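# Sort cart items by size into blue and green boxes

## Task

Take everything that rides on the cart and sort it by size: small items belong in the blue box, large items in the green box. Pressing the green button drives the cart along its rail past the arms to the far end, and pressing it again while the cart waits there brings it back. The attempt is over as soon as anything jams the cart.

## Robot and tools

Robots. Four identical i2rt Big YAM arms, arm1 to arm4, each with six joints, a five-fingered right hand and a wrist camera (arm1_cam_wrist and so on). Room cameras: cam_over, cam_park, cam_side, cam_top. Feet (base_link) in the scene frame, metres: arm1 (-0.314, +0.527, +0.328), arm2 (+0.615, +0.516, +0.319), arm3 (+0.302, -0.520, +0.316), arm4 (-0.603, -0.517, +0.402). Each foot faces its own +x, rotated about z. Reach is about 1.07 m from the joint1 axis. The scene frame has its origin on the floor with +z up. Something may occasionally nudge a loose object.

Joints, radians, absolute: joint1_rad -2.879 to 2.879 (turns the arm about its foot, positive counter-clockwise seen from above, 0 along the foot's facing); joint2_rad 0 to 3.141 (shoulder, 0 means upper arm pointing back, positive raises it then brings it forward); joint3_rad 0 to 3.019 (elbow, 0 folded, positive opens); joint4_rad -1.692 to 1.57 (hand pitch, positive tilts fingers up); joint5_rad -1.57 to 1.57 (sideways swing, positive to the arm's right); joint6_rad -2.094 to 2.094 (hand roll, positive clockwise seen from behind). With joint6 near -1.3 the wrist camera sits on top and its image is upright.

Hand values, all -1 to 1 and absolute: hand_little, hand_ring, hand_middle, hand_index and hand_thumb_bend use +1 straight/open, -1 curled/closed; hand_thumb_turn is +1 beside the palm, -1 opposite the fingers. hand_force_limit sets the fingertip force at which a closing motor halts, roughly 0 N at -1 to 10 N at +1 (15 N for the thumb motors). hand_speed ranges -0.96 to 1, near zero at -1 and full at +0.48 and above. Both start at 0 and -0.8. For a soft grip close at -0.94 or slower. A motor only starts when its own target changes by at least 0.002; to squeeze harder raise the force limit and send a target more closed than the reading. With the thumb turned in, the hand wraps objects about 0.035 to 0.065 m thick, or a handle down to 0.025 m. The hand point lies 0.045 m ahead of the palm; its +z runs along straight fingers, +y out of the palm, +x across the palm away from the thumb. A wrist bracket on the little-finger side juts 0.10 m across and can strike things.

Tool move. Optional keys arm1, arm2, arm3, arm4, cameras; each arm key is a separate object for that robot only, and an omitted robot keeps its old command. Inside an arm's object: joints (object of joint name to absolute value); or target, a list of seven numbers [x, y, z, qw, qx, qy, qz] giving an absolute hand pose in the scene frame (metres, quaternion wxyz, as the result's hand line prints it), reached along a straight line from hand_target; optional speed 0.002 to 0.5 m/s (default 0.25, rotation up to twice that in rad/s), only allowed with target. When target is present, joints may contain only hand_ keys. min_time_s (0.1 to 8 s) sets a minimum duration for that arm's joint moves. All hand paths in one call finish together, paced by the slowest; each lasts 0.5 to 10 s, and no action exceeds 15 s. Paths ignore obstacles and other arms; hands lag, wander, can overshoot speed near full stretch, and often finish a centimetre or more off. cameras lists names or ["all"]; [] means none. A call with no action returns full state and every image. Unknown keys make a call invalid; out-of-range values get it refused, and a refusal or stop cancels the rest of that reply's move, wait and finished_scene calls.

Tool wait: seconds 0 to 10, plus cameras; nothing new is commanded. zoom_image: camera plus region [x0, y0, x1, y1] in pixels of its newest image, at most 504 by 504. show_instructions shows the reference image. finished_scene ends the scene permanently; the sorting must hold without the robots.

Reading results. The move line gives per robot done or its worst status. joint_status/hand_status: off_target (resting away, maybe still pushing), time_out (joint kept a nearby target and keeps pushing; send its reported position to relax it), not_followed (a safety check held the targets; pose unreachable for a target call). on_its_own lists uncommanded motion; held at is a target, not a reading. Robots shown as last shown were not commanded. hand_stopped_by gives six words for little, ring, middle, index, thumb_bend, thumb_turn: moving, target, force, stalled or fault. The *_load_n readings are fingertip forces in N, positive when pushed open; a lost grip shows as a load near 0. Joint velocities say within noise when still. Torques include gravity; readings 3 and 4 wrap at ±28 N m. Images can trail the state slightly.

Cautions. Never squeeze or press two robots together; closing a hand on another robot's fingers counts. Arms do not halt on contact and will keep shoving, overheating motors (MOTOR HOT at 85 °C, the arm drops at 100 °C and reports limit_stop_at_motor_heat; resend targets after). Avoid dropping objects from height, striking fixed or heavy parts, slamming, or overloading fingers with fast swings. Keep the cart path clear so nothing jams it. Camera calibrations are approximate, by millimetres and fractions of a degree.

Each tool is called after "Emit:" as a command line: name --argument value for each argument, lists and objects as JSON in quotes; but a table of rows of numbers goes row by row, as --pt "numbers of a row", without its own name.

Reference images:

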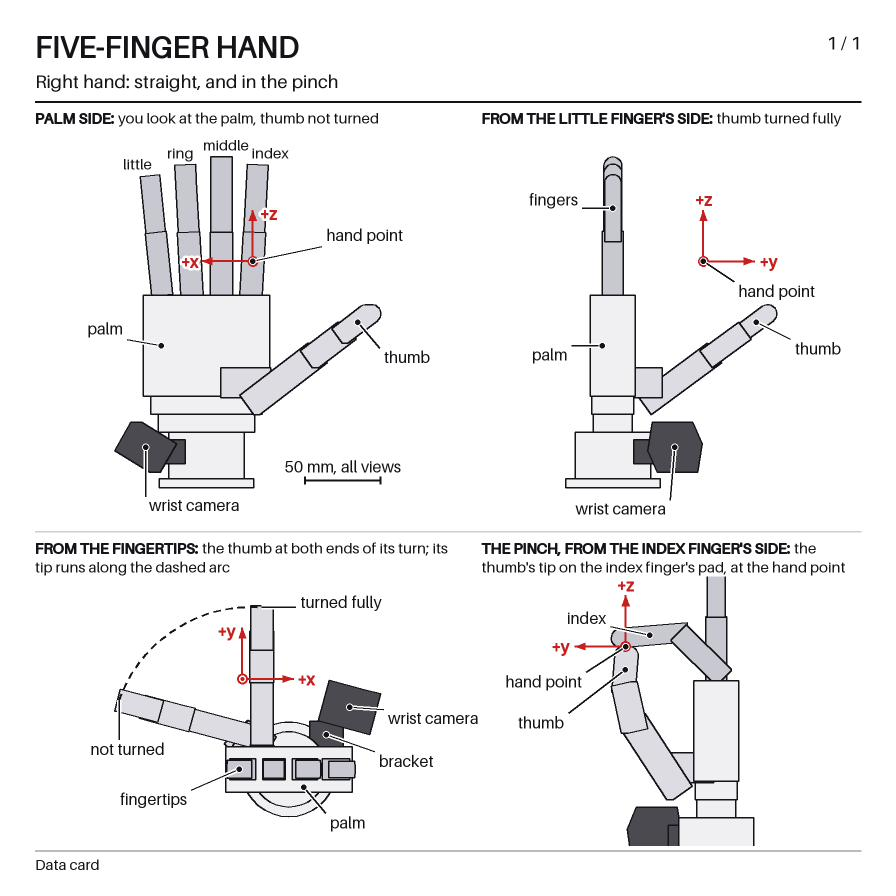

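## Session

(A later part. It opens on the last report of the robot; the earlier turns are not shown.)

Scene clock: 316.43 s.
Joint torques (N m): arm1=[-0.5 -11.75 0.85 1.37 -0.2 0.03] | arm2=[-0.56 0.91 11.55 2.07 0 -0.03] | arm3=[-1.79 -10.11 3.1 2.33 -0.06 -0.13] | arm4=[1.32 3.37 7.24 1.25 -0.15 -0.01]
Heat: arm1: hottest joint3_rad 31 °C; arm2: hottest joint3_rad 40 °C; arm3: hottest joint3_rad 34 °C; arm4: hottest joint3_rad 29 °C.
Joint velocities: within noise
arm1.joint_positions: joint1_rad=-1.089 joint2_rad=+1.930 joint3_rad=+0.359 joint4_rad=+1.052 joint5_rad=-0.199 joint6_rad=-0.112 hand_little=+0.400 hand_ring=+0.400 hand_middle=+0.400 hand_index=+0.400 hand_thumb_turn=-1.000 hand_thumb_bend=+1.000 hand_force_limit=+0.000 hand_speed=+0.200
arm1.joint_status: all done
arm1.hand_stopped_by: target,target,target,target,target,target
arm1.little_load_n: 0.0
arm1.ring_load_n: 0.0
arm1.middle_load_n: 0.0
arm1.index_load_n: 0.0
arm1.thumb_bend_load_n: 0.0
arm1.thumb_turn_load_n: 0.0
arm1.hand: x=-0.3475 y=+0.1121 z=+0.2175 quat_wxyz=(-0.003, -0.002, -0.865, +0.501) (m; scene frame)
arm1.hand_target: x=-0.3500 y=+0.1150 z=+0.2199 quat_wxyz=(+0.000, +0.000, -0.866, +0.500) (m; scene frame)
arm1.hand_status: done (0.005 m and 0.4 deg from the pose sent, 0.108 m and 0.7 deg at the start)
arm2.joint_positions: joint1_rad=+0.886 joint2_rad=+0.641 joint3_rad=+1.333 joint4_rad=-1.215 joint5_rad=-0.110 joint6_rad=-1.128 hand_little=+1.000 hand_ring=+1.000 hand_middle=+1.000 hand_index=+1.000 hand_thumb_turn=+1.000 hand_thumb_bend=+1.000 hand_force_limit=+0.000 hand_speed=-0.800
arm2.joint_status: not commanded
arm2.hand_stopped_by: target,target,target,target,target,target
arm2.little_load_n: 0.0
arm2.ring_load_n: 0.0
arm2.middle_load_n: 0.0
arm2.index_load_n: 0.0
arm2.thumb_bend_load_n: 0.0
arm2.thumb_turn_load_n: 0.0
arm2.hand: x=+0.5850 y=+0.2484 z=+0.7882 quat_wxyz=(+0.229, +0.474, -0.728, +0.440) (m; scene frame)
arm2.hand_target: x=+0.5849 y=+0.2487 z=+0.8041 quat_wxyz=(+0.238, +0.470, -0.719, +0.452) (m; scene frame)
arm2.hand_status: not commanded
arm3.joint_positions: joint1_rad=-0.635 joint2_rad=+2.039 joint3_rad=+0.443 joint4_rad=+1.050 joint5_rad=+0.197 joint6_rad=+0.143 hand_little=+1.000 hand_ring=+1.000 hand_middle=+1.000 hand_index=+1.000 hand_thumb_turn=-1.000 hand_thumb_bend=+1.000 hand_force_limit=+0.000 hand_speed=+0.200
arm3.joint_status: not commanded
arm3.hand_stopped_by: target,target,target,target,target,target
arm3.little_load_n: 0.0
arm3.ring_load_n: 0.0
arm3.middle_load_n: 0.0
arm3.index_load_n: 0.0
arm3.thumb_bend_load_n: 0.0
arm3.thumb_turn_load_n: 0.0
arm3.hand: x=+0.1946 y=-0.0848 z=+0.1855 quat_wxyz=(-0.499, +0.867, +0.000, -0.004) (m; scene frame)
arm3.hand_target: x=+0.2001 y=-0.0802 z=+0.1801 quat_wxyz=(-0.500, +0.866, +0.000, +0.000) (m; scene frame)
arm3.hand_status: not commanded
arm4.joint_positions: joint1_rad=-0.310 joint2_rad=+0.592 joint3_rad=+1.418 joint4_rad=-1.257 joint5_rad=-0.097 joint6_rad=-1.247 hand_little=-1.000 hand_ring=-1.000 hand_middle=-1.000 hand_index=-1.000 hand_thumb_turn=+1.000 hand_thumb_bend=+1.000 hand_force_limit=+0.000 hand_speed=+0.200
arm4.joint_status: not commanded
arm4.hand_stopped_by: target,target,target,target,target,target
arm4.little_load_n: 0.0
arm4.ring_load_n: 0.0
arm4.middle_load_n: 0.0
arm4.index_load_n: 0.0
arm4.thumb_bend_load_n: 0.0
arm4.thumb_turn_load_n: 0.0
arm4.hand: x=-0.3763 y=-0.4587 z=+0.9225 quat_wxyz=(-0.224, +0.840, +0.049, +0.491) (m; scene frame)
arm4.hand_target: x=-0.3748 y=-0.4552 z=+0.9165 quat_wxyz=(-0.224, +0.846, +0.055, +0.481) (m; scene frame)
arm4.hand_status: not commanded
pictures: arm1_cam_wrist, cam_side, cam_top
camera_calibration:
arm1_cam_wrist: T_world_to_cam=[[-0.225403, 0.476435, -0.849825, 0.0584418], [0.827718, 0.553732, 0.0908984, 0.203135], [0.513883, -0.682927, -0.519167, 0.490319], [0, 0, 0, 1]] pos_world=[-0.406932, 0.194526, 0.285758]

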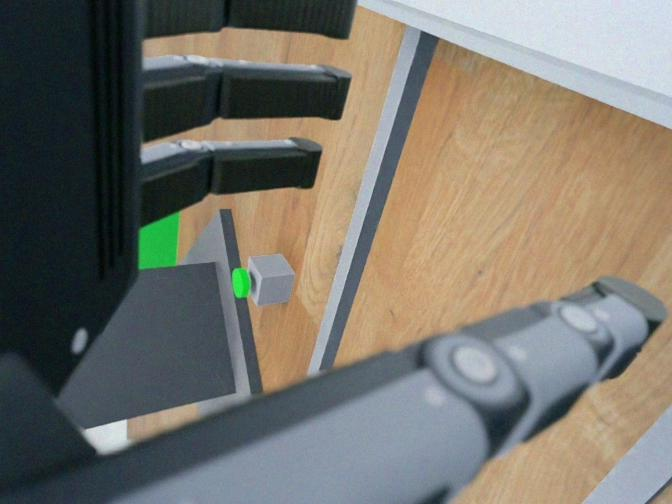

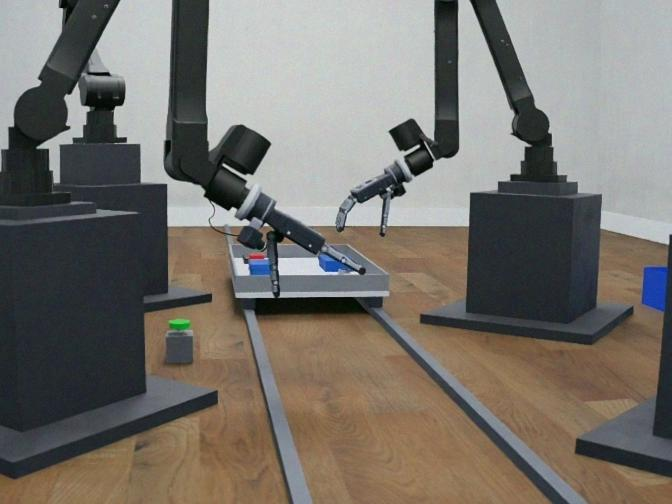

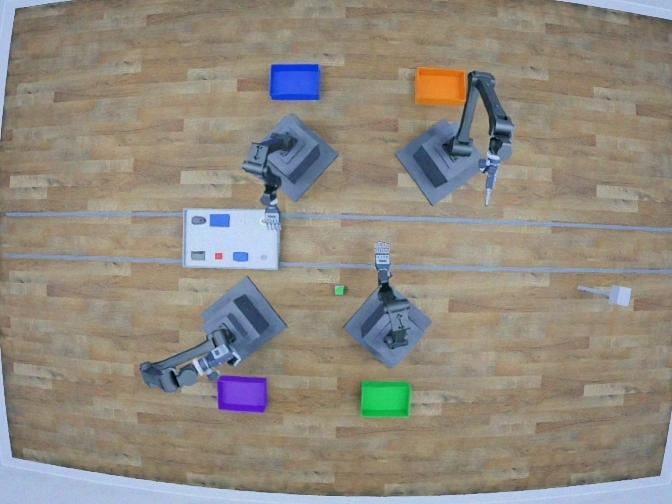

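Emit:
move --arm1 '{"target": [-0.09, 0.121, 0.16, 0, 0, 0.866, -0.5], "speed": 0.2, "joints": {"hand_little": 0.5, "hand_ring": 0.5, "hand_middle": 0.5, "hand_index": 0.5, "hand_thumb_bend": 0.7}}' --cameras '["cam_over", "cam_top", "arm1_cam_wrist"]'

Scene clock: 355.70 s.
Joint torques (N m): arm1=[-0.03 -10.75 2.07 1.26 0.3 0.19] | arm2=[-0.56 1.14 11.55 2.1 -0.03 -0.01] | arm3=[-1.44 -10.11 3.1 2.26 -0.1 -0.17] | arm4=[1.49 3.14 7.3 1.2 -0.12 0]
Heat: arm1: hottest joint3_rad 30 °C; arm2: hottest joint3_rad 41 °C; arm3: hottest joint3_rad 33 °C; arm4: hottest joint3_rad 28 °C.
move: arm1 done
Joint velocities: within noise
arm1.joint_positions: joint1_rad=-0.235 joint2_rad=+2.139 joint3_rad=+0.525 joint4_rad=+1.027 joint5_rad=+0.539 joint6_rad=+0.325 hand_little=+0.500 hand_ring=+0.500 hand_middle=+0.500 hand_index=+0.500 hand_thumb_turn=-1.000 hand_thumb_bend=+0.700 hand_force_limit=+0.000 hand_speed=+0.200
arm1.joint_status: all done
arm1.hand_stopped_by: target,target,target,target,target,target
arm1.little_load_n: 0.0
arm1.ring_load_n: 0.0
arm1.middle_load_n: 0.0
arm1.index_load_n: 0.0
arm1.thumb_bend_load_n: 0.0
arm1.thumb_turn_load_n: 0.0
arm1.hand: x=-0.0905 y=+0.1206 z=+0.1692 quat_wxyz=(-0.003, +0.002, -0.862, +0.506) (m; scene frame)
arm1.hand_target: x=-0.0901 y=+0.1213 z=+0.1601 quat_wxyz=(+0.000, +0.000, -0.866, +0.500) (m; scene frame)
arm1.hand_status: done (0.009 m and 0.9 deg from the pose sent, 0.264 m and 0.4 deg at the start)
arm2, arm3, arm4: as last shown
pictures: arm1_cam_wrist, cam_over, cam_top
camera_calibration:
arm1_cam_wrist: T_world_to_cam=[[-0.230808, 0.464549, -0.854939, 0.0731317], [0.824749, 0.559607, 0.0814165, -0.0092917], [0.516252, -0.686319, -0.512299, 0.338368], [0, 0, 0, 1]] pos_world=[-0.15014, 0.203455, 0.236625]

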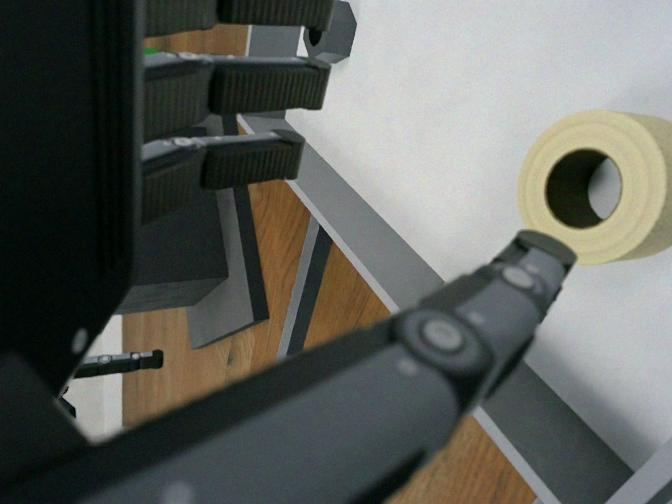

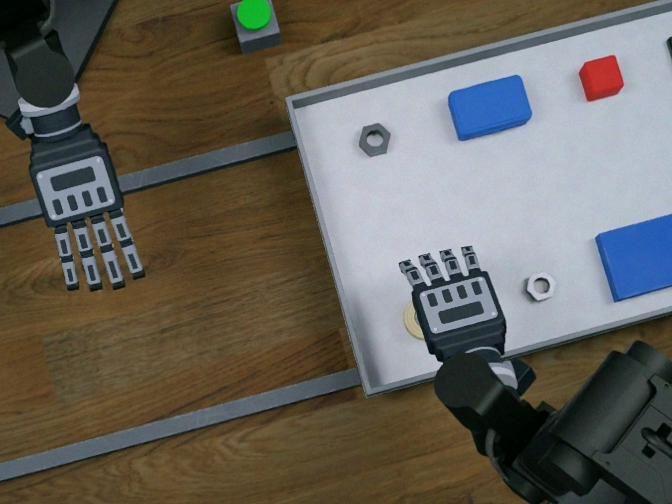

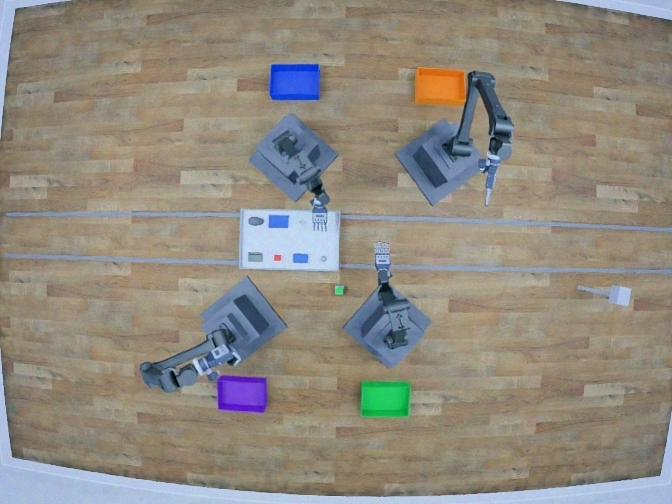

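Emit:
move --arm1 '{"target": [0.12, 0.122, 0.14, 0, 0, 0.866, -0.5], "speed": 0.25}' --arm3 '{"target": [0.30, -0.22, 0.32, 0.5, -0.866, 0, 0], "speed": 0.25}' --cameras '["cam_over", "arm1_cam_wrist"]'

Scene clock: 376.67 s.
Joint torques (N m): arm1=[-0.09 -13.98 5.67 0.98 0.53 0.19] | arm2=[-0.56 0.79 11.49 2.03 -0.01 -0.03] | arm3=[-0.32 -1.2 11.78 1.4 0.05 -0.15] | arm4=[1.38 3.08 7.25 1.26 -0.14 -0.03]
Heat: arm1: hottest joint3_rad 30 °C; arm2: hottest joint3_rad 41 °C; arm3: hottest joint3_rad 33 °C; arm4: hottest joint3_rad 28 °C.
move: arm1 done; arm3 off_target
Joint velocities: within noise
arm1.joint_positions: joint1_rad=+0.127 joint2_rad=+2.236 joint3_rad=+0.972 joint4_rad=+0.477 joint5_rad=+0.816 joint6_rad=+0.623 hand_little=+0.500 hand_ring=+0.500 hand_middle=+0.500 hand_index=+0.500 hand_thumb_turn=-1.000 hand_thumb_bend=+0.700 hand_force_limit=+0.000 hand_speed=+0.200
arm1.joint_status: not commanded
arm1.hand_stopped_by: target,target,target,target,target,target
arm1.little_load_n: 0.0
arm1.ring_load_n: 0.0
arm1.middle_load_n: 0.0
arm1.index_load_n: -0.5
arm1.thumb_bend_load_n: 0.0
arm1.thumb_turn_load_n: 0.0
arm1.hand: x=+0.1152 y=+0.1261 z=+0.1483 quat_wxyz=(-0.002, +0.004, -0.865, +0.501) (m; scene frame)
arm1.hand_target: x=+0.1198 y=+0.1222 z=+0.1402 quat_wxyz=(+0.000, +0.000, -0.866, +0.500) (m; scene frame)
arm1.hand_status: done (0.010 m and 0.5 deg from the pose sent, 0.213 m and 0.9 deg at the start)
arm2, arm4: as last shown
arm3.joint_positions: joint1_rad=-1.060 joint2_rad=+0.919 joint3_rad=+0.041 joint4_rad=+0.294 joint5_rad=-0.169 joint6_rad=-0.069 hand_little=+1.000 hand_ring=+1.000 hand_middle=+1.000 hand_index=+1.000 hand_thumb_turn=-1.000 hand_thumb_bend=+1.000 hand_force_limit=+0.000 hand_speed=+0.200
arm3.joint_status: not commanded
arm3.hand_stopped_by: target,target,target,target,target,target
arm3.little_load_n: 0.0
arm3.ring_load_n: 0.0
arm3.middle_load_n: 0.0
arm3.index_load_n: 0.0
arm3.thumb_bend_load_n: 0.0
arm3.thumb_turn_load_n: 0.0
arm3.hand: x=+0.2931 y=-0.2399 z=+0.3015 quat_wxyz=(-0.481, +0.876, -0.005, -0.010) (m; scene frame)
arm3.hand_target: x=+0.2999 y=-0.2210 z=+0.3206 quat_wxyz=(-0.500, +0.866, +0.000, +0.000) (m; scene frame)
arm3.hand_status: off_target (0.028 m and 2.7 deg from the pose sent, 0.218 m and 0.5 deg at the start)
pictures: arm1_cam_wrist, cam_over
camera_calibration:
arm1_cam_wrist: T_world_to_cam=[[-0.235261, 0.473803, -0.848624, 0.0985956], [0.823868, 0.560446, 0.0845102, -0.180751], [0.515649, -0.679272, -0.522202, 0.226014], [0, 0, 0, 1]] pos_world=[0.0555661, 0.208111, 0.216971]

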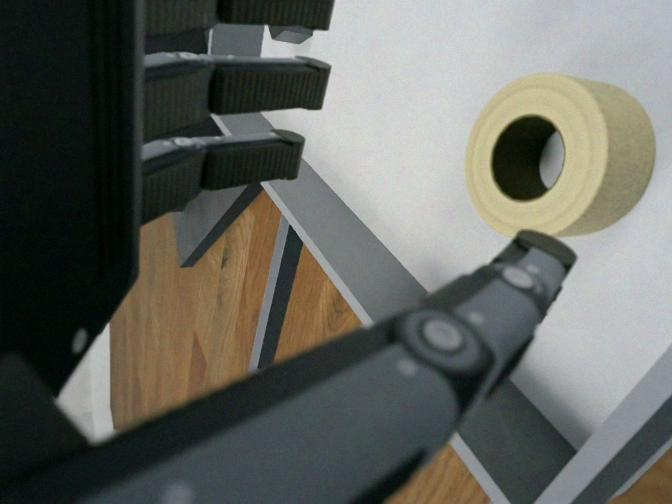

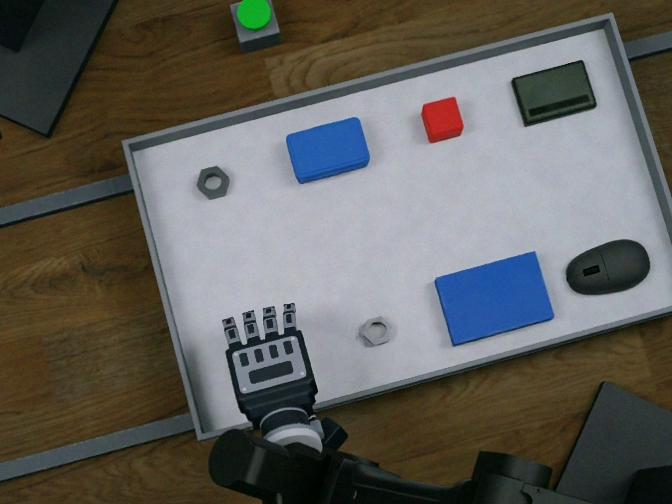

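Emit:
move --arm1 '{"target": [0.19, 0.117, 0.10, 0, 0, 0.866, -0.5], "speed": 0.1}'

Emit:
wait --seconds 0.5 --cameras '["arm1_cam_wrist"]'

Emit:
move --arm1 '{"target": [0.203, 0.116, 0.058, 0, 0, 0.866, -0.5], "speed": 0.04}' --cameras '["arm1_cam_wrist", "cam_over"]'

Emit:
move --arm1 '{"target": [0.258, 0.116, 0.058, 0, 0, 0.866, -0.5], "speed": 0.0094, "joints": {"hand_speed": -0.88, "hand_force_limit": -0.3, "hand_index": 0.0, "hand_middle": 0.0, "hand_thumb_bend": 0.25}}' --cameras '["arm1_cam_wrist", "cam_over"]'

Scene clock: 389.20 s.
Joint torques (N m): arm1=[0.15 -15.97 6.31 0.85 0.55 0.22] | arm2=[-1.03 0.5 11.52 2.13 0 -0.02] | arm3=[-0.62 -1.55 12.14 1.32 0.05 -0.18] | arm4=[1.38 3.19 7.3 1.21 -0.14 -0.02]
Heat: arm1: hottest joint3_rad 30 °C; arm2: hottest joint3_rad 41 °C; arm3: hottest joint3_rad 34 °C; arm4: hottest joint3_rad 28 °C.
move: arm1 off_target
Joint velocities: within noise
arm1.joint_positions: joint1_rad=+0.182 joint2_rad=+2.389 joint3_rad=+1.207 joint4_rad=+0.344 joint5_rad=+0.858 joint6_rad=+0.690 hand_little=+0.500 hand_ring=+0.500 hand_middle=+0.500 hand_index=+0.500 hand_thumb_turn=-1.000 hand_thumb_bend=+0.700 hand_force_limit=+0.000 hand_speed=+0.200
arm1.joint_status: not commanded
arm1.hand_stopped_by: target,target,target,target,target,target
arm1.little_load_n: 0.0
arm1.ring_load_n: 0.0
arm1.middle_load_n: 0.0
arm1.index_load_n: 0.0
arm1.thumb_bend_load_n: 0.0
arm1.thumb_turn_load_n: 0.0
arm1.hand: x=+0.1823 y=+0.1173 z=+0.1098 quat_wxyz=(+0.000, +0.001, -0.865, +0.501) (m; scene frame)
arm1.hand_target: x=+0.1896 y=+0.1174 z=+0.1002 quat_wxyz=(+0.000, +0.000, -0.866, +0.500) (m; scene frame)
arm1.hand_status: off_target (0.012 m and 0.2 deg from the pose sent, 0.090 m and 0.5 deg at the start)
arm2, arm3, arm4: as last shown
arm4.ring_load_n: 0.5
pictures: none

Scene clock: 389.70 s.
Joint torques (N m): arm1=[-0.15 -15.91 6.12 0.9 0.57 0.21] | arm2=[-0.62 1.14 11.47 2 0 -0.01] | arm3=[-0.44 -2.61 11.93 1.32 0.04 -0.2] | arm4=[1.2 3.14 7.34 1.18 -0.13 -0.01]
Heat: arm1: hottest joint3_rad 30 °C; arm2: hottest joint3_rad 41 °C; arm3: hottest joint3_rad 34 °C; arm4: hottest joint3_rad 28 °C.
Joint velocities: within noise
arm1.joint_positions: joint1_rad=+0.182 joint2_rad=+2.389 joint3_rad=+1.207 joint4_rad=+0.343 joint5_rad=+0.858 joint6_rad=+0.690 hand_little=+0.500 hand_ring=+0.500 hand_middle=+0.500 hand_index=+0.500 hand_thumb_turn=-1.000 hand_thumb_bend=+0.700 hand_force_limit=+0.000 hand_speed=+0.200
arm1.joint_status: not commanded
arm1.hand_stopped_by: target,target,target,target,target,target
arm1.little_load_n: 0.0
arm1.ring_load_n: -0.5
arm1.middle_load_n: 0.0
arm1.index_load_n: 0.0
arm1.thumb_bend_load_n: 0.0
arm1.thumb_turn_load_n: 0.0
arm1.hand: x=+0.1823 y=+0.1173 z=+0.1098 quat_wxyz=(+0.000, +0.001, -0.866, +0.501) (m; scene frame)
arm1.hand_target: x=+0.1895 y=+0.1174 z=+0.1002 quat_wxyz=(+0.000, +0.000, -0.866, +0.500) (m; scene frame)
arm1.hand_status: off_target (0.012 m and 0.2 deg from the pose sent, 0.090 m and 0.5 deg at the start)
arm2.joint_positions: joint1_rad=+0.886 joint2_rad=+0.641 joint3_rad=+1.333 joint4_rad=-1.215 joint5_rad=-0.110 joint6_rad=-1.128 hand_little=+1.000 hand_ring=+1.000 hand_middle=+1.000 hand_index=+1.000 hand_thumb_turn=+1.000 hand_thumb_bend=+1.000 hand_force_limit=+0.000 hand_speed=-0.800
arm2.joint_status: not commanded
arm2.hand_stopped_by: target,target,target,target,target,target
arm2.little_load_n: 0.0
arm2.ring_load_n: 0.0
arm2.middle_load_n: 0.0
arm2.index_load_n: 0.0
arm2.thumb_bend_load_n: 0.0
arm2.thumb_turn_load_n: 0.0
arm2.hand: x=+0.5850 y=+0.2484 z=+0.7882 quat_wxyz=(+0.229, +0.474, -0.728, +0.440) (m; scene frame)
arm2.hand_target: x=+0.5849 y=+0.2487 z=+0.8041 quat_wxyz=(+0.238, +0.470, -0.719, +0.452) (m; scene frame)
arm2.hand_status: not commanded
arm3.joint_positions: joint1_rad=-1.060 joint2_rad=+0.919 joint3_rad=+0.041 joint4_rad=+0.294 joint5_rad=-0.169 joint6_rad=-0.069 hand_little=+1.000 hand_ring=+1.000 hand_middle=+1.000 hand_index=+1.000 hand_thumb_turn=-1.000 hand_thumb_bend=+1.000 hand_force_limit=+0.000 hand_speed=+0.200
arm3.joint_status: not commanded
arm3.hand_stopped_by: target,target,target,target,target,target
arm3.little_load_n: 0.0
arm3.ring_load_n: 0.0
arm3.middle_load_n: 0.0
arm3.index_load_n: 0.0
arm3.thumb_bend_load_n: 0.0
arm3.thumb_turn_load_n: 0.0
arm3.hand: x=+0.2931 y=-0.2399 z=+0.3015 quat_wxyz=(-0.481, +0.876, -0.005, -0.010) (m; scene frame)
arm3.hand_target: x=+0.2999 y=-0.2210 z=+0.3206 quat_wxyz=(-0.500, +0.866, +0.000, +0.000) (m; scene frame)
arm3.hand_status: not commanded
arm4.joint_positions: joint1_rad=-0.310 joint2_rad=+0.592 joint3_rad=+1.418 joint4_rad=-1.257 joint5_rad=-0.097 joint6_rad=-1.247 hand_little=-1.000 hand_ring=-1.000 hand_middle=-1.000 hand_index=-1.000 hand_thumb_turn=+1.000 hand_thumb_bend=+1.000 hand_force_limit=+0.000 hand_speed=+0.200
arm4.joint_status: not commanded
arm4.hand_stopped_by: target,target,target,target,target,target
arm4.little_load_n: 0.0
arm4.ring_load_n: 0.0
arm4.middle_load_n: 0.0
arm4.index_load_n: 0.0
arm4.thumb_bend_load_n: 0.0
arm4.thumb_turn_load_n: 0.0
arm4.hand: x=-0.3763 y=-0.4587 z=+0.9225 quat_wxyz=(-0.224, +0.840, +0.049, +0.491) (m; scene frame)
arm4.hand_target: x=-0.3748 y=-0.4552 z=+0.9165 quat_wxyz=(-0.224, +0.846, +0.055, +0.481) (m; scene frame)
arm4.hand_status: not commanded
wait: 0.50 s; at rest by 0.27 s
pictures: arm1_cam_wrist
camera_calibration:
arm1_cam_wrist: T_world_to_cam=[[-0.23248, 0.476289, -0.847999, 0.0849314], [0.827657, 0.554804, 0.0847089, -0.227911], [0.510819, -0.682159, -0.523185, 0.166572], [0, 0, 0, 1]] pos_world=[0.123289, 0.199623, 0.178476]

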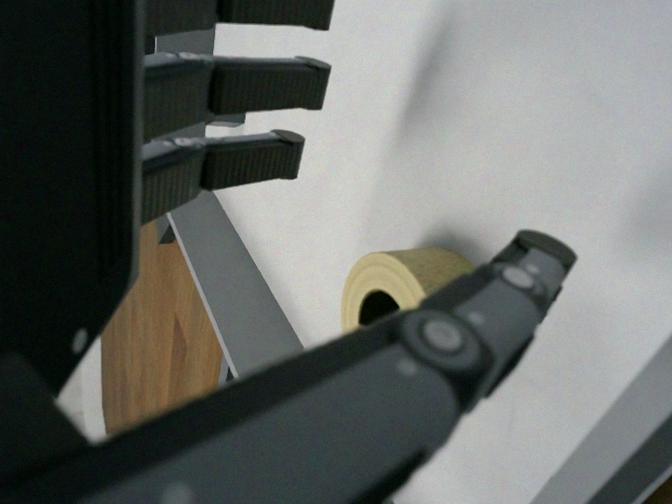

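Scene clock: 391.33 s.
Joint torques (N m): arm1=[0.38 -15.27 6.16 1.48 0.23 0.24] | arm2=[-0.85 0.97 11.43 2.03 -0.01 -0.02] | arm3=[-0.03 -2.02 11.92 1.35 0.09 -0.11] | arm4=[1.38 3.08 7.23 1.11 -0.13 -0.02]
Heat: arm1: hottest joint3_rad 30 °C; arm2: hottest joint3_rad 41 °C; arm3: hottest joint3_rad 35 °C; arm4: hottest joint3_rad 28 °C.
move: arm1 off_target
Joint velocities: within noise
arm1.joint_positions: joint1_rad=+0.192 joint2_rad=+2.472 joint3_rad=+1.296 joint4_rad=+0.343 joint5_rad=+0.873 joint6_rad=+0.696 hand_little=+0.500 hand_ring=+0.500 hand_middle=+0.500 hand_index=+0.500 hand_thumb_turn=-1.000 hand_thumb_bend=+0.700 hand_force_limit=+0.000 hand_speed=+0.200
arm1.joint_status: not commanded
arm1.hand_stopped_by: target,target,target,target,target,target
arm1.little_load_n: 0.0
arm1.ring_load_n: 0.0
arm1.middle_load_n: 0.0
arm1.index_load_n: 0.0
arm1.thumb_bend_load_n: -0.5
arm1.thumb_turn_load_n: -2.0
arm1.hand: x=+0.2013 y=+0.1113 z=+0.0853 quat_wxyz=(-0.001, -0.002, -0.862, +0.506) (m; scene frame)
arm1.hand_target: x=+0.2016 y=+0.1170 z=+0.0592 quat_wxyz=(+0.000, +0.000, -0.866, +0.500) (m; scene frame)
arm1.hand_status: off_target (0.028 m and 0.8 deg from the pose sent, 0.056 m and 0.1 deg at the start)
arm2, arm3, arm4: as last shown
pictures: arm1_cam_wrist, cam_over
camera_calibration:
arm1_cam_wrist: T_world_to_cam=[[-0.227602, 0.466559, -0.854705, 0.0720729], [0.828992, 0.553321, 0.0812876, -0.238001], [0.510852, -0.690042, -0.512711, 0.14], [0, 0, 0, 1]] pos_world=[0.142186, 0.19467, 0.152727]

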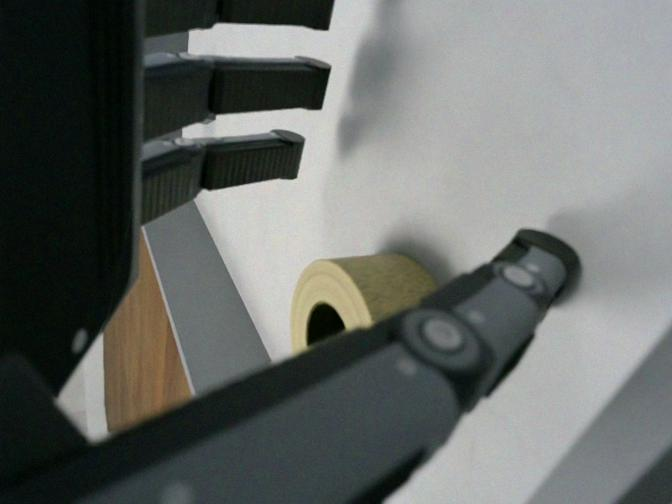

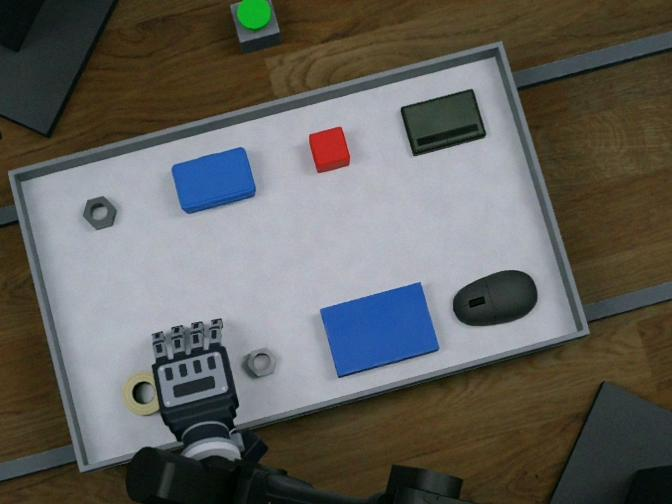

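Scene clock: 397.83 s.
Joint torques (N m): arm1=[0.32 -17.26 6.5 0.65 0.5 0.19] | arm2=[-0.97 1.08 11.4 2.1 -0.05 -0.01] | arm3=[0.03 -1.44 12.1 1.33 0.01 -0.13] | arm4=[1.38 3.19 7.35 1.21 -0.13 -0.02]
Heat: arm1: hottest joint3_rad 30 °C; arm2: hottest joint3_rad 41 °C; arm3: hottest joint3_rad 35 °C; arm4: hottest joint3_rad 28 °C.
move: arm1 off_target
Joint velocities: within noise
arm1.joint_positions: joint1_rad=+0.237 joint2_rad=+2.534 joint3_rad=+1.476 joint4_rad=+0.203 joint5_rad=+0.894 joint6_rad=+0.760 hand_little=+0.500 hand_ring=+0.500 hand_middle=+0.000 hand_index=+0.000 hand_thumb_turn=-1.000 hand_thumb_bend=+0.250 hand_force_limit=-0.300 hand_speed=-0.880
arm1.joint_status: all done
arm1.hand_stopped_by: target,target,target,target,target,target
arm1.little_load_n: 0.0
arm1.ring_load_n: 0.0
arm1.middle_load_n: 0.0
arm1.index_load_n: 0.0
arm1.thumb_bend_load_n: 0.0
arm1.thumb_turn_load_n: 0.0
arm1.hand: x=+0.2619 y=+0.1095 z=+0.0846 quat_wxyz=(-0.013, -0.010, -0.861, +0.508) (m; scene frame)
arm1.hand_target: x=+0.2569 y=+0.1166 z=+0.0590 quat_wxyz=(+0.000, +0.000, -0.866, +0.500) (m; scene frame)
arm1.hand_status: off_target (0.028 m and 2.2 deg from the pose sent, 0.063 m and 0.8 deg at the start)
arm2, arm3, arm4: as last shown
pictures: arm1_cam_wrist, cam_over
camera_calibration:
arm1_cam_wrist: T_world_to_cam=[[-0.201472, 0.463384, -0.862951, 0.080285], [0.826731, 0.552922, 0.10389, -0.288549], [0.525286, -0.692497, -0.494492, 0.102301], [0, 0, 0, 1]] pos_world=[0.20099, 0.193185, 0.149846]

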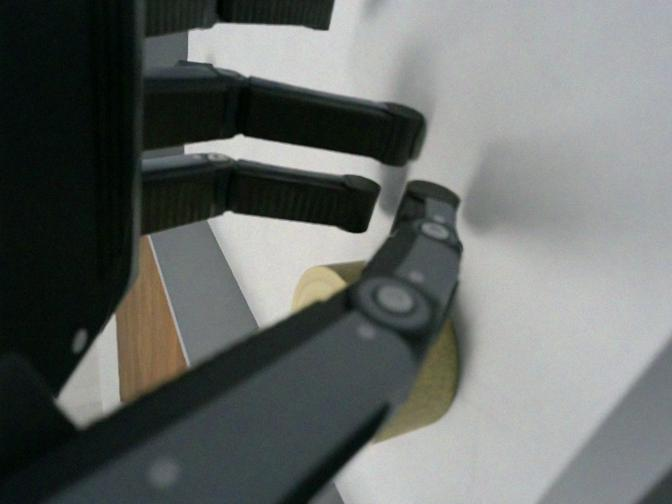

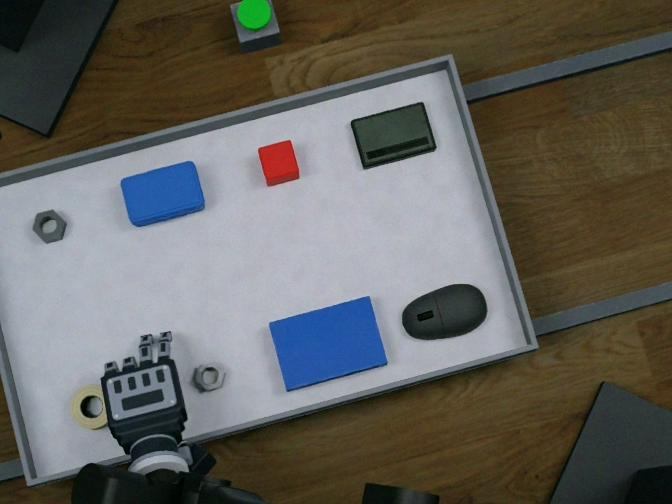

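Emit:
move --arm3 '{"target": [0.45, -0.108, 0.14, 0.5, -0.866, 0, 0], "speed": 0.3, "joints": {"hand_little": 0.5, "hand_ring": 0.5, "hand_middle": 0.5, "hand_index": 0.5, "hand_thumb_bend": 0.7}}' --arm1 '{"target": [0.15, 0.15, 0.25, 0, 0, 0.866, -0.5], "speed": 0.2, "joints": {"hand_speed": 0.2, "hand_index": 0.5, "hand_middle": 0.5, "hand_thumb_bend": 0.7}}' --cameras '["arm3_cam_wrist", "cam_over", "cam_top"]'

Scene clock: 441.40 s.
Joint torques (N m): arm1=[0.38 -15.56 4.33 1.2 0.33 0.01] | arm2=[-0.5 0.73 11.47 2.07 -0.03 -0.01] | arm3=[-0.56 -10.29 2.28 2.13 -0.45 -0.12] | arm4=[1.32 3.02 7.27 1.14 -0.14 -0.01]
Heat: arm1: hottest joint3_rad 31 °C; arm2: hottest joint3_rad 42 °C; arm3: hottest joint3_rad 39 °C; arm4: hottest joint3_rad 28 °C.
move: arm1 done; arm3 done
Joint velocities: within noise
arm1.joint_positions: joint1_rad=+0.204 joint2_rad=+1.994 joint3_rad=+1.009 joint4_rad=+0.127 joint5_rad=+0.878 joint6_rad=+0.736 hand_little=+0.500 hand_ring=+0.500 hand_middle=+0.501 hand_index=+0.500 hand_thumb_turn=-1.000 hand_thumb_bend=+0.700 hand_force_limit=-0.300 hand_speed=+0.200
arm1.joint_status: all done
arm1.hand_stopped_by: target,target,force,target,target,target
arm1.little_load_n: 0.0
arm1.ring_load_n: 0.0
arm1.middle_load_n: 0.0
arm1.index_load_n: 0.0
arm1.thumb_bend_load_n: 0.0
arm1.thumb_turn_load_n: 0.0
arm1.hand: x=+0.1521 y=+0.1442 z=+0.2530 quat_wxyz=(-0.003, -0.009, -0.865, +0.502) (m; scene frame)
arm1.hand_target: x=+0.1501 y=+0.1500 z=+0.2500 quat_wxyz=(+0.000, +0.000, -0.866, +0.500) (m; scene frame)
arm1.hand_status: done (0.007 m and 1.1 deg from the pose sent, 0.204 m and 2.1 deg at the start; pose on its path clipped on 25 of 63 steps)
arm2, arm4: as last shown
arm3.joint_positions: joint1_rad=-1.449 joint2_rad=+2.193 joint3_rad=+0.536 joint4_rad=+1.042 joint5_rad=-0.492 joint6_rad=-0.297 hand_little=+0.500 hand_ring=+0.500 hand_middle=+0.500 hand_index=+0.500 hand_thumb_turn=-1.000 hand_thumb_bend=+0.700 hand_force_limit=+0.000 hand_speed=+0.200
arm3.joint_status: all done
arm3.hand_stopped_by: target,target,target,target,target,target
arm3.little_load_n: 0.0
arm3.ring_load_n: 0.0
arm3.middle_load_n: 0.0
arm3.index_load_n: 0.0
arm3.thumb_bend_load_n: 0.5
arm3.thumb_turn_load_n: 0.0
arm3.hand: x=+0.4452 y=-0.1076 z=+0.1469 quat_wxyz=(-0.499, +0.866, -0.001, -0.004) (m; scene frame)
arm3.hand_target: x=+0.4499 y=-0.1081 z=+0.1402 quat_wxyz=(-0.500, +0.866, +0.000, +0.000) (m; scene frame)
arm3.hand_status: done (0.008 m and 0.5 deg from the pose sent, 0.261 m and 2.7 deg at the start)
pictures: arm3_cam_wrist, cam_over, cam_top
camera_calibration:
arm3_cam_wrist: T_world_to_cam=[[0.230397, -0.486336, -0.842849, -0.0304002], [-0.842433, -0.533214, 0.077389, 0.306213], [-0.487056, 0.692214, -0.532557, 0.486647], [0, 0, 0, 1]] pos_world=[0.501992, -0.188371, 0.209847]

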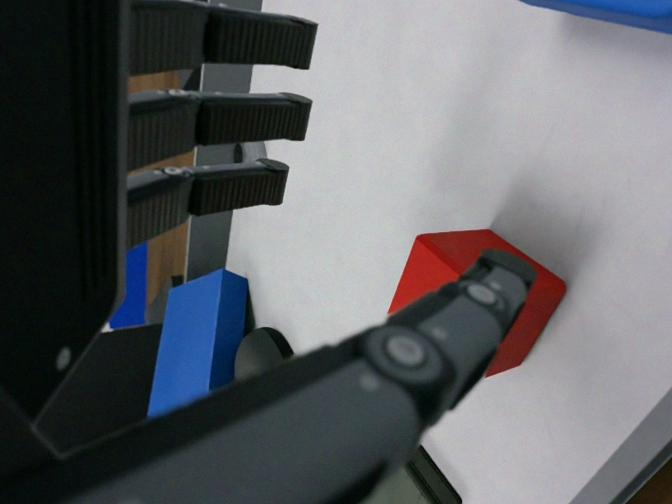

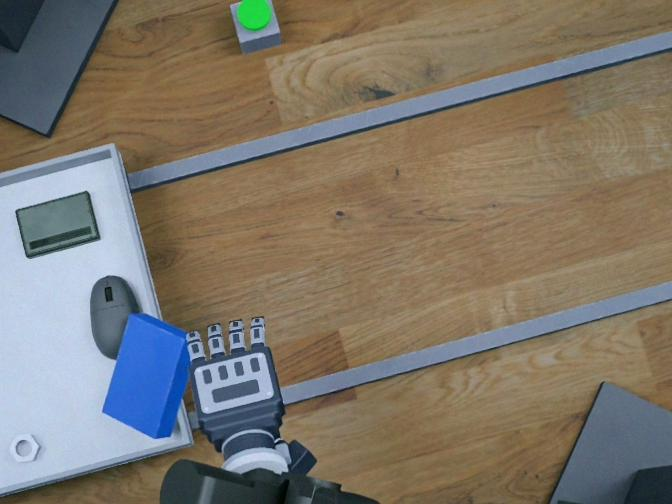

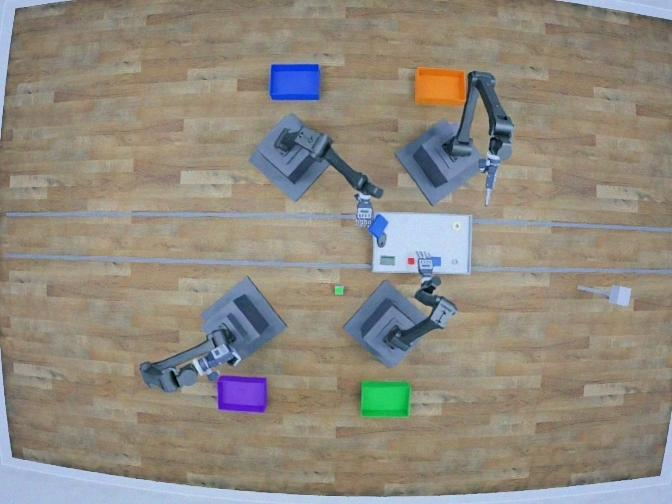

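Emit:
move --arm3 '{"target": [0.437, -0.100, 0.115, 0.5, -0.866, 0, 0], "speed": 0.15}'

Emit:
move --arm3 '{"target": [0.456, -0.100, 0.047, 0.5, -0.866, 0, 0], "speed": 0.05}' --cameras '["arm3_cam_wrist"]'

Emit:
move --arm3 '{"target": [0.511, -0.100, 0.045, 0.5, -0.866, 0, 0], "speed": 0.0094, "joints": {"hand_speed": -0.88, "hand_force_limit": -0.3, "hand_index": 0.0, "hand_middle": 0.0, "hand_ring": 0.0, "hand_little": 0.0, "hand_thumb_bend": 0.2}}' --cameras '["arm3_cam_wrist", "cam_top"]'

Emit:
move --arm3 '{"target": [0.53, -0.15, 0.25, 0.5, -0.866, 0, 0], "speed": 0.12}' --cameras '["arm3_cam_wrist", "cam_top", "cam_side"]'

Scene clock: 460.63 s.
Joint torques (N m): arm1=[0.73 -16.03 4.38 1.17 0.34 -0.01] | arm2=[-0.85 1.03 11.48 2.11 -0.02 -0.05] | arm3=[0.44 -12.28 1.46 2.14 -0.1 0.09] | arm4=[1.61 3.14 7.27 1.22 -0.13 -0.04]
Heat: arm1: hottest joint3_rad 31 °C; arm2: hottest joint3_rad 42 °C; arm3: hottest joint3_rad 38 °C; arm4: hottest joint3_rad 28 °C.
move: arm3 done
Joint velocities: within noise
arm1, arm2, arm4: as last shown
arm2.little_load_n: 0.5
arm3.joint_positions: joint1_rad=-1.423 joint2_rad=+2.293 joint3_rad=+0.571 joint4_rad=+1.122 joint5_rad=-0.461 joint6_rad=-0.292 hand_little=+0.500 hand_ring=+0.500 hand_middle=+0.500 hand_index=+0.500 hand_thumb_turn=-1.000 hand_thumb_bend=+0.700 hand_force_limit=+0.000 hand_speed=+0.200
arm3.joint_status: not commanded
arm3.hand_stopped_by: target,target,target,target,target,target
arm3.little_load_n: 0.0
arm3.ring_load_n: 0.0
arm3.middle_load_n: 0.0
arm3.index_load_n: 0.0
arm3.thumb_bend_load_n: 0.0
arm3.thumb_turn_load_n: 0.0
arm3.hand: x=+0.4423 y=-0.1012 z=+0.1217 quat_wxyz=(-0.501, +0.865, +0.002, +0.005) (m; scene frame)
arm3.hand_target: x=+0.4371 y=-0.1002 z=+0.1152 quat_wxyz=(-0.500, +0.866, +0.000, +0.000) (m; scene frame)
arm3.hand_status: done (0.009 m and 0.6 deg from the pose sent, 0.034 m and 0.5 deg at the start)
pictures: none

Scene clock: 462.60 s.
Joint torques (N m): arm1=[0.09 -15.68 4.56 1.21 0.34 0.06] | arm2=[-0.5 0.73 11.49 2.1 0.01 -0.01] | arm3=[0.85 -4.84 6 0.23 0.59 -0.32] | arm4=[1.55 3.25 7.38 1.2 -0.14 0]
Heat: arm1: hottest joint3_rad 31 °C; arm2: hottest joint3_rad 42 °C; arm3: hottest joint3_rad 37 °C; arm4: hottest joint3_rad 28 °C.
move: arm3 off_target
Joint velocities: within noise
arm1, arm2, arm4: as last shown
arm2.little_load_n: 0.0
arm2.ring_load_n: -0.5
arm3.joint_positions: joint1_rad=-1.468 joint2_rad=+2.422 joint3_rad=+0.622 joint4_rad=+1.253 joint5_rad=-0.519 joint6_rad=-0.278 hand_little=+0.500 hand_ring=+0.500 hand_middle=+0.500 hand_index=+0.500 hand_thumb_turn=-1.000 hand_thumb_bend=+0.701 hand_force_limit=+0.000 hand_speed=+0.200
arm3.joint_status: not commanded
arm3.hand_stopped_by: target,target,target,target,target,target
arm3.little_load_n: 0.0
arm3.ring_load_n: 0.0
arm3.middle_load_n: 0.0
arm3.index_load_n: 0.0
arm3.thumb_bend_load_n: 3.5
arm3.thumb_turn_load_n: -1.0
arm3.hand: x=+0.4542 y=-0.0991 z=+0.0990 quat_wxyz=(-0.527, +0.850, -0.002, +0.001) (m; scene frame)
arm3.hand_target: x=+0.4538 y=-0.1049 z=+0.0525 quat_wxyz=(-0.500, +0.866, +0.000, +0.000) (m; scene frame)
arm3.hand_status: off_target (0.052 m and 3.6 deg from the pose sent, 0.076 m and 0.6 deg at the start)
arm4.little_load_n: -0.5
arm4.index_load_n: 0.5
arm4.thumb_turn_load_n: -0.5
pictures: arm3_cam_wrist
camera_calibration:
arm3_cam_wrist: T_world_to_cam=[[0.234529, -0.432358, -0.870668, -0.0625299], [-0.845429, -0.532815, 0.0368564, 0.327511], [-0.47984, 0.727444, -0.490489, 0.455615], [0, 0, 0, 1]] pos_world=[0.510175, -0.183967, 0.15696]

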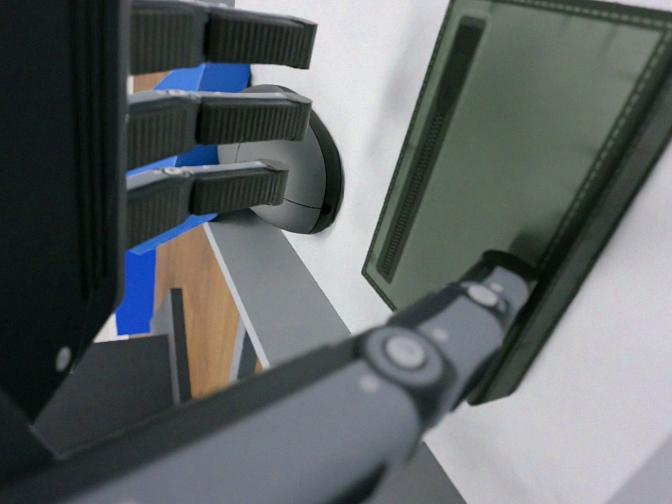

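Scene clock: 469.97 s.
Joint torques (N m): arm1=[0.67 -16.62 4.49 1.26 0.33 0.02] | arm2=[-0.26 0.97 11.43 1.99 -0.02 -0.01] | arm3=[0.73 -8.82 4.26 -0.65 0.54 -0.35] | arm4=[1.32 2.9 7.34 1.24 -0.14 -0.02]
Heat: arm1: hottest joint3_rad 31 °C; arm2: hottest joint3_rad 42 °C; arm3: hottest joint3_rad 37 °C; arm4: hottest joint3_rad 28 °C.
move: arm3 off_target
Joint velocities: within noise
arm1, arm2, arm4: as last shown
arm1.thumb_turn_load_n: -0.5
arm2.ring_load_n: 0.0
arm3.joint_positions: joint1_rad=-1.604 joint2_rad=+2.422 joint3_rad=+0.740 joint4_rad=+1.122 joint5_rad=-0.619 joint6_rad=-0.362 hand_little=+0.000 hand_ring=+0.000 hand_middle=+0.123 hand_index=+0.000 hand_thumb_turn=-1.000 hand_thumb_bend=+0.506 hand_force_limit=-0.300 hand_speed=-0.880
arm3.joint_status: hand_middle off_target (ended at +0.123, target +0.000); hand_thumb_bend off_target (ended at +0.506, target +0.200); the others done
arm3.hand_stopped_by: target,target,force,target,force,target
arm3.little_load_n: 0.5
arm3.ring_load_n: 0.0
arm3.middle_load_n: 0.0
arm3.index_load_n: 0.0
arm3.thumb_bend_load_n: -3.5
arm3.thumb_turn_load_n: -3.0
arm3.hand: x=+0.5244 y=-0.0897 z=+0.0942 quat_wxyz=(-0.536, +0.844, -0.001, +0.015) (m; scene frame)
arm3.hand_target: x=+0.5092 y=-0.1038 z=+0.0501 quat_wxyz=(-0.500, +0.866, +0.001, +0.000) (m; scene frame)
arm3.hand_status: off_target (0.052 m and 5.2 deg from the pose sent, 0.078 m and 3.6 deg at the start)
arm4.little_load_n: 0.0
arm4.index_load_n: 0.0
arm4.thumb_turn_load_n: 0.0
pictures: arm3_cam_wrist, cam_top
camera_calibration:
arm3_cam_wrist: T_world_to_cam=[[0.250889, -0.416607, -0.873781, -0.0860283], [-0.853227, -0.521526, 0.00366965, 0.400271], [-0.457228, 0.744613, -0.486306, 0.46938], [0, 0, 0, 1]] pos_world=[0.577719, -0.176595, 0.151624]

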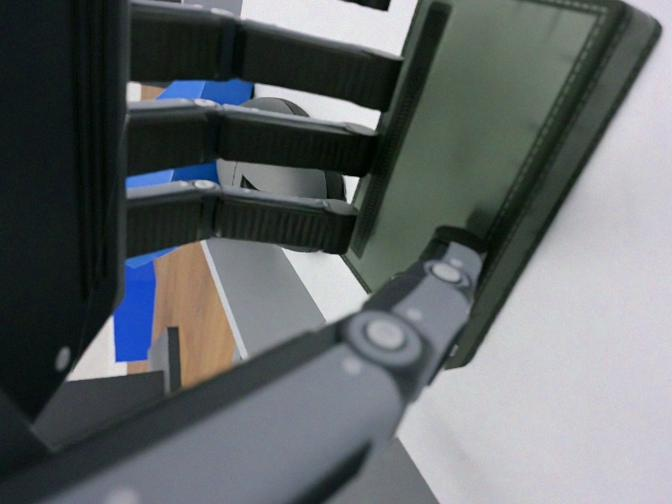

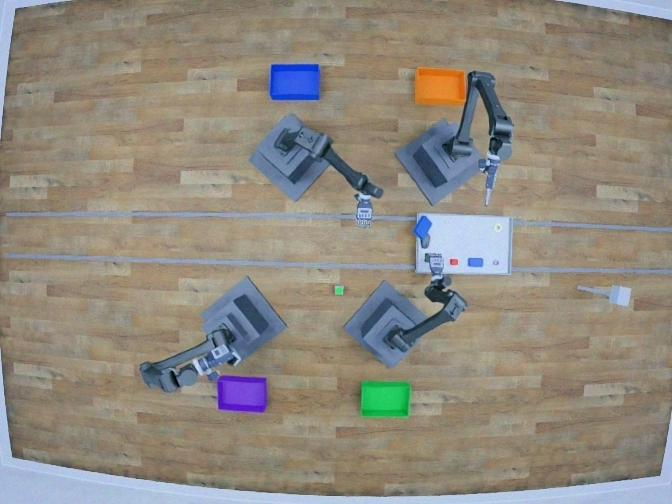

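Scene clock: 472.53 s.
Joint torques (N m): arm1=[0.32 -16.32 4.53 1.25 0.35 0.01] | arm2=[-0.79 1.2 11.44 2.13 -0.03 -0.03] | arm3=[-1.26 -12.81 4.59 0.99 -0.68 -0.21] | arm4=[1.26 3.14 7.27 1.17 -0.13 -0.02]
Heat: arm1: hottest joint3_rad 31 °C; arm2: hottest joint3_rad 42 °C; arm3: hottest joint3_rad 37 °C; arm4: hottest joint3_rad 28 °C.
move: arm3 done
Joint velocities: within noise
arm1, arm2, arm4: as last shown
arm1.thumb_turn_load_n: 0.0
arm3.joint_positions: joint1_rad=-1.708 joint2_rad=+1.790 joint3_rad=+0.551 joint4_rad=+0.513 joint5_rad=-0.699 joint6_rad=-0.492 hand_little=+0.000 hand_ring=+0.000 hand_middle=+0.123 hand_index=+0.000 hand_thumb_turn=-1.000 hand_thumb_bend=+0.508 hand_force_limit=-0.300 hand_speed=-0.880
arm3.joint_status: not commanded
arm3.hand_stopped_by: target,target,force,target,force,target
arm3.little_load_n: 0.0
arm3.ring_load_n: 0.0
arm3.middle_load_n: 0.0
arm3.index_load_n: 0.0
arm3.thumb_bend_load_n: 0.0
arm3.thumb_turn_load_n: 0.0
arm3.hand: x=+0.5261 y=-0.1457 z=+0.2474 quat_wxyz=(-0.499, +0.866, -0.001, -0.005) (m; scene frame)
arm3.hand_target: x=+0.5299 y=-0.1500 z=+0.2499 quat_wxyz=(-0.500, +0.866, +0.000, +0.000) (m; scene frame)
arm3.hand_status: done (0.006 m and 0.6 deg from the pose sent, 0.167 m and 5.2 deg at the start)
pictures: arm3_cam_wrist, cam_side, cam_top
camera_calibration:
arm3_cam_wrist: T_world_to_cam=[[0.229919, -0.485682, -0.843356, 0.0175796], [-0.841068, -0.535145, 0.0788907, 0.344954], [-0.489634, 0.691182, -0.531532, 0.606802], [0, 0, 0, 1]] pos_world=[0.583198, -0.226272, 0.310147]

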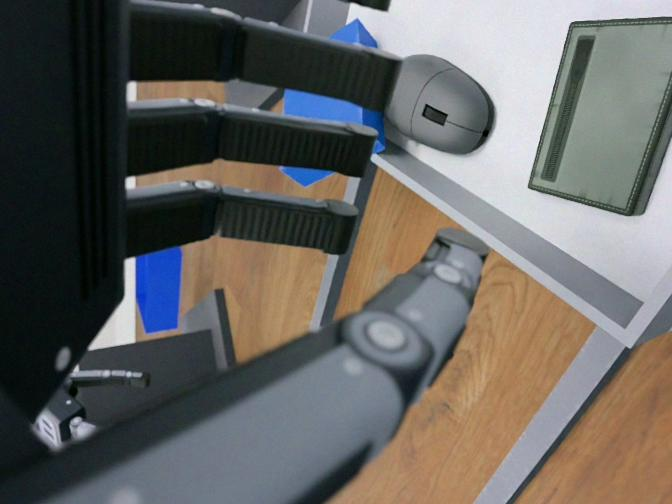

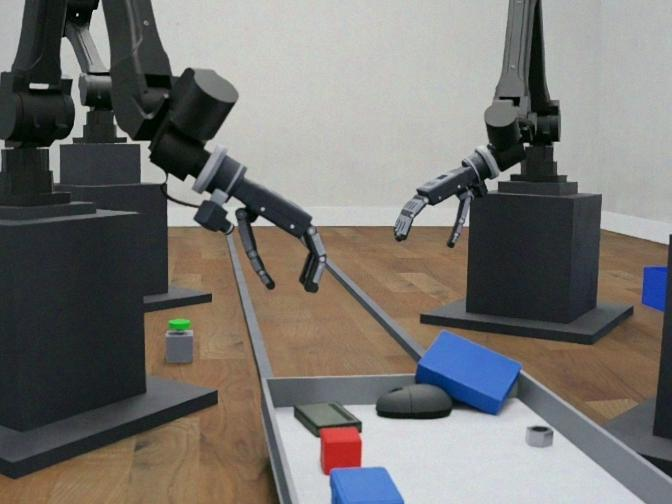

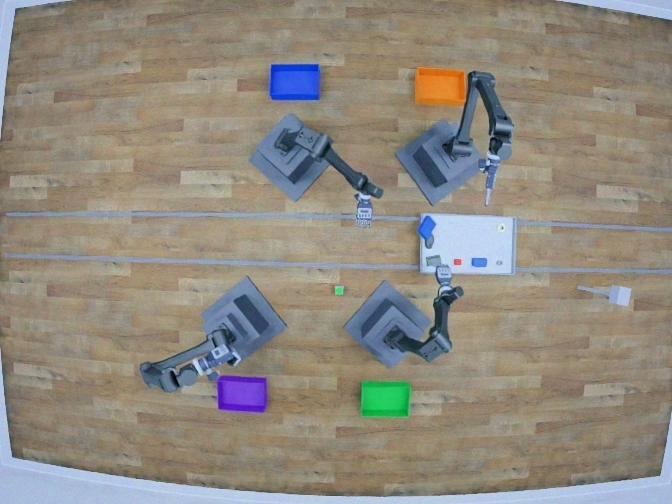

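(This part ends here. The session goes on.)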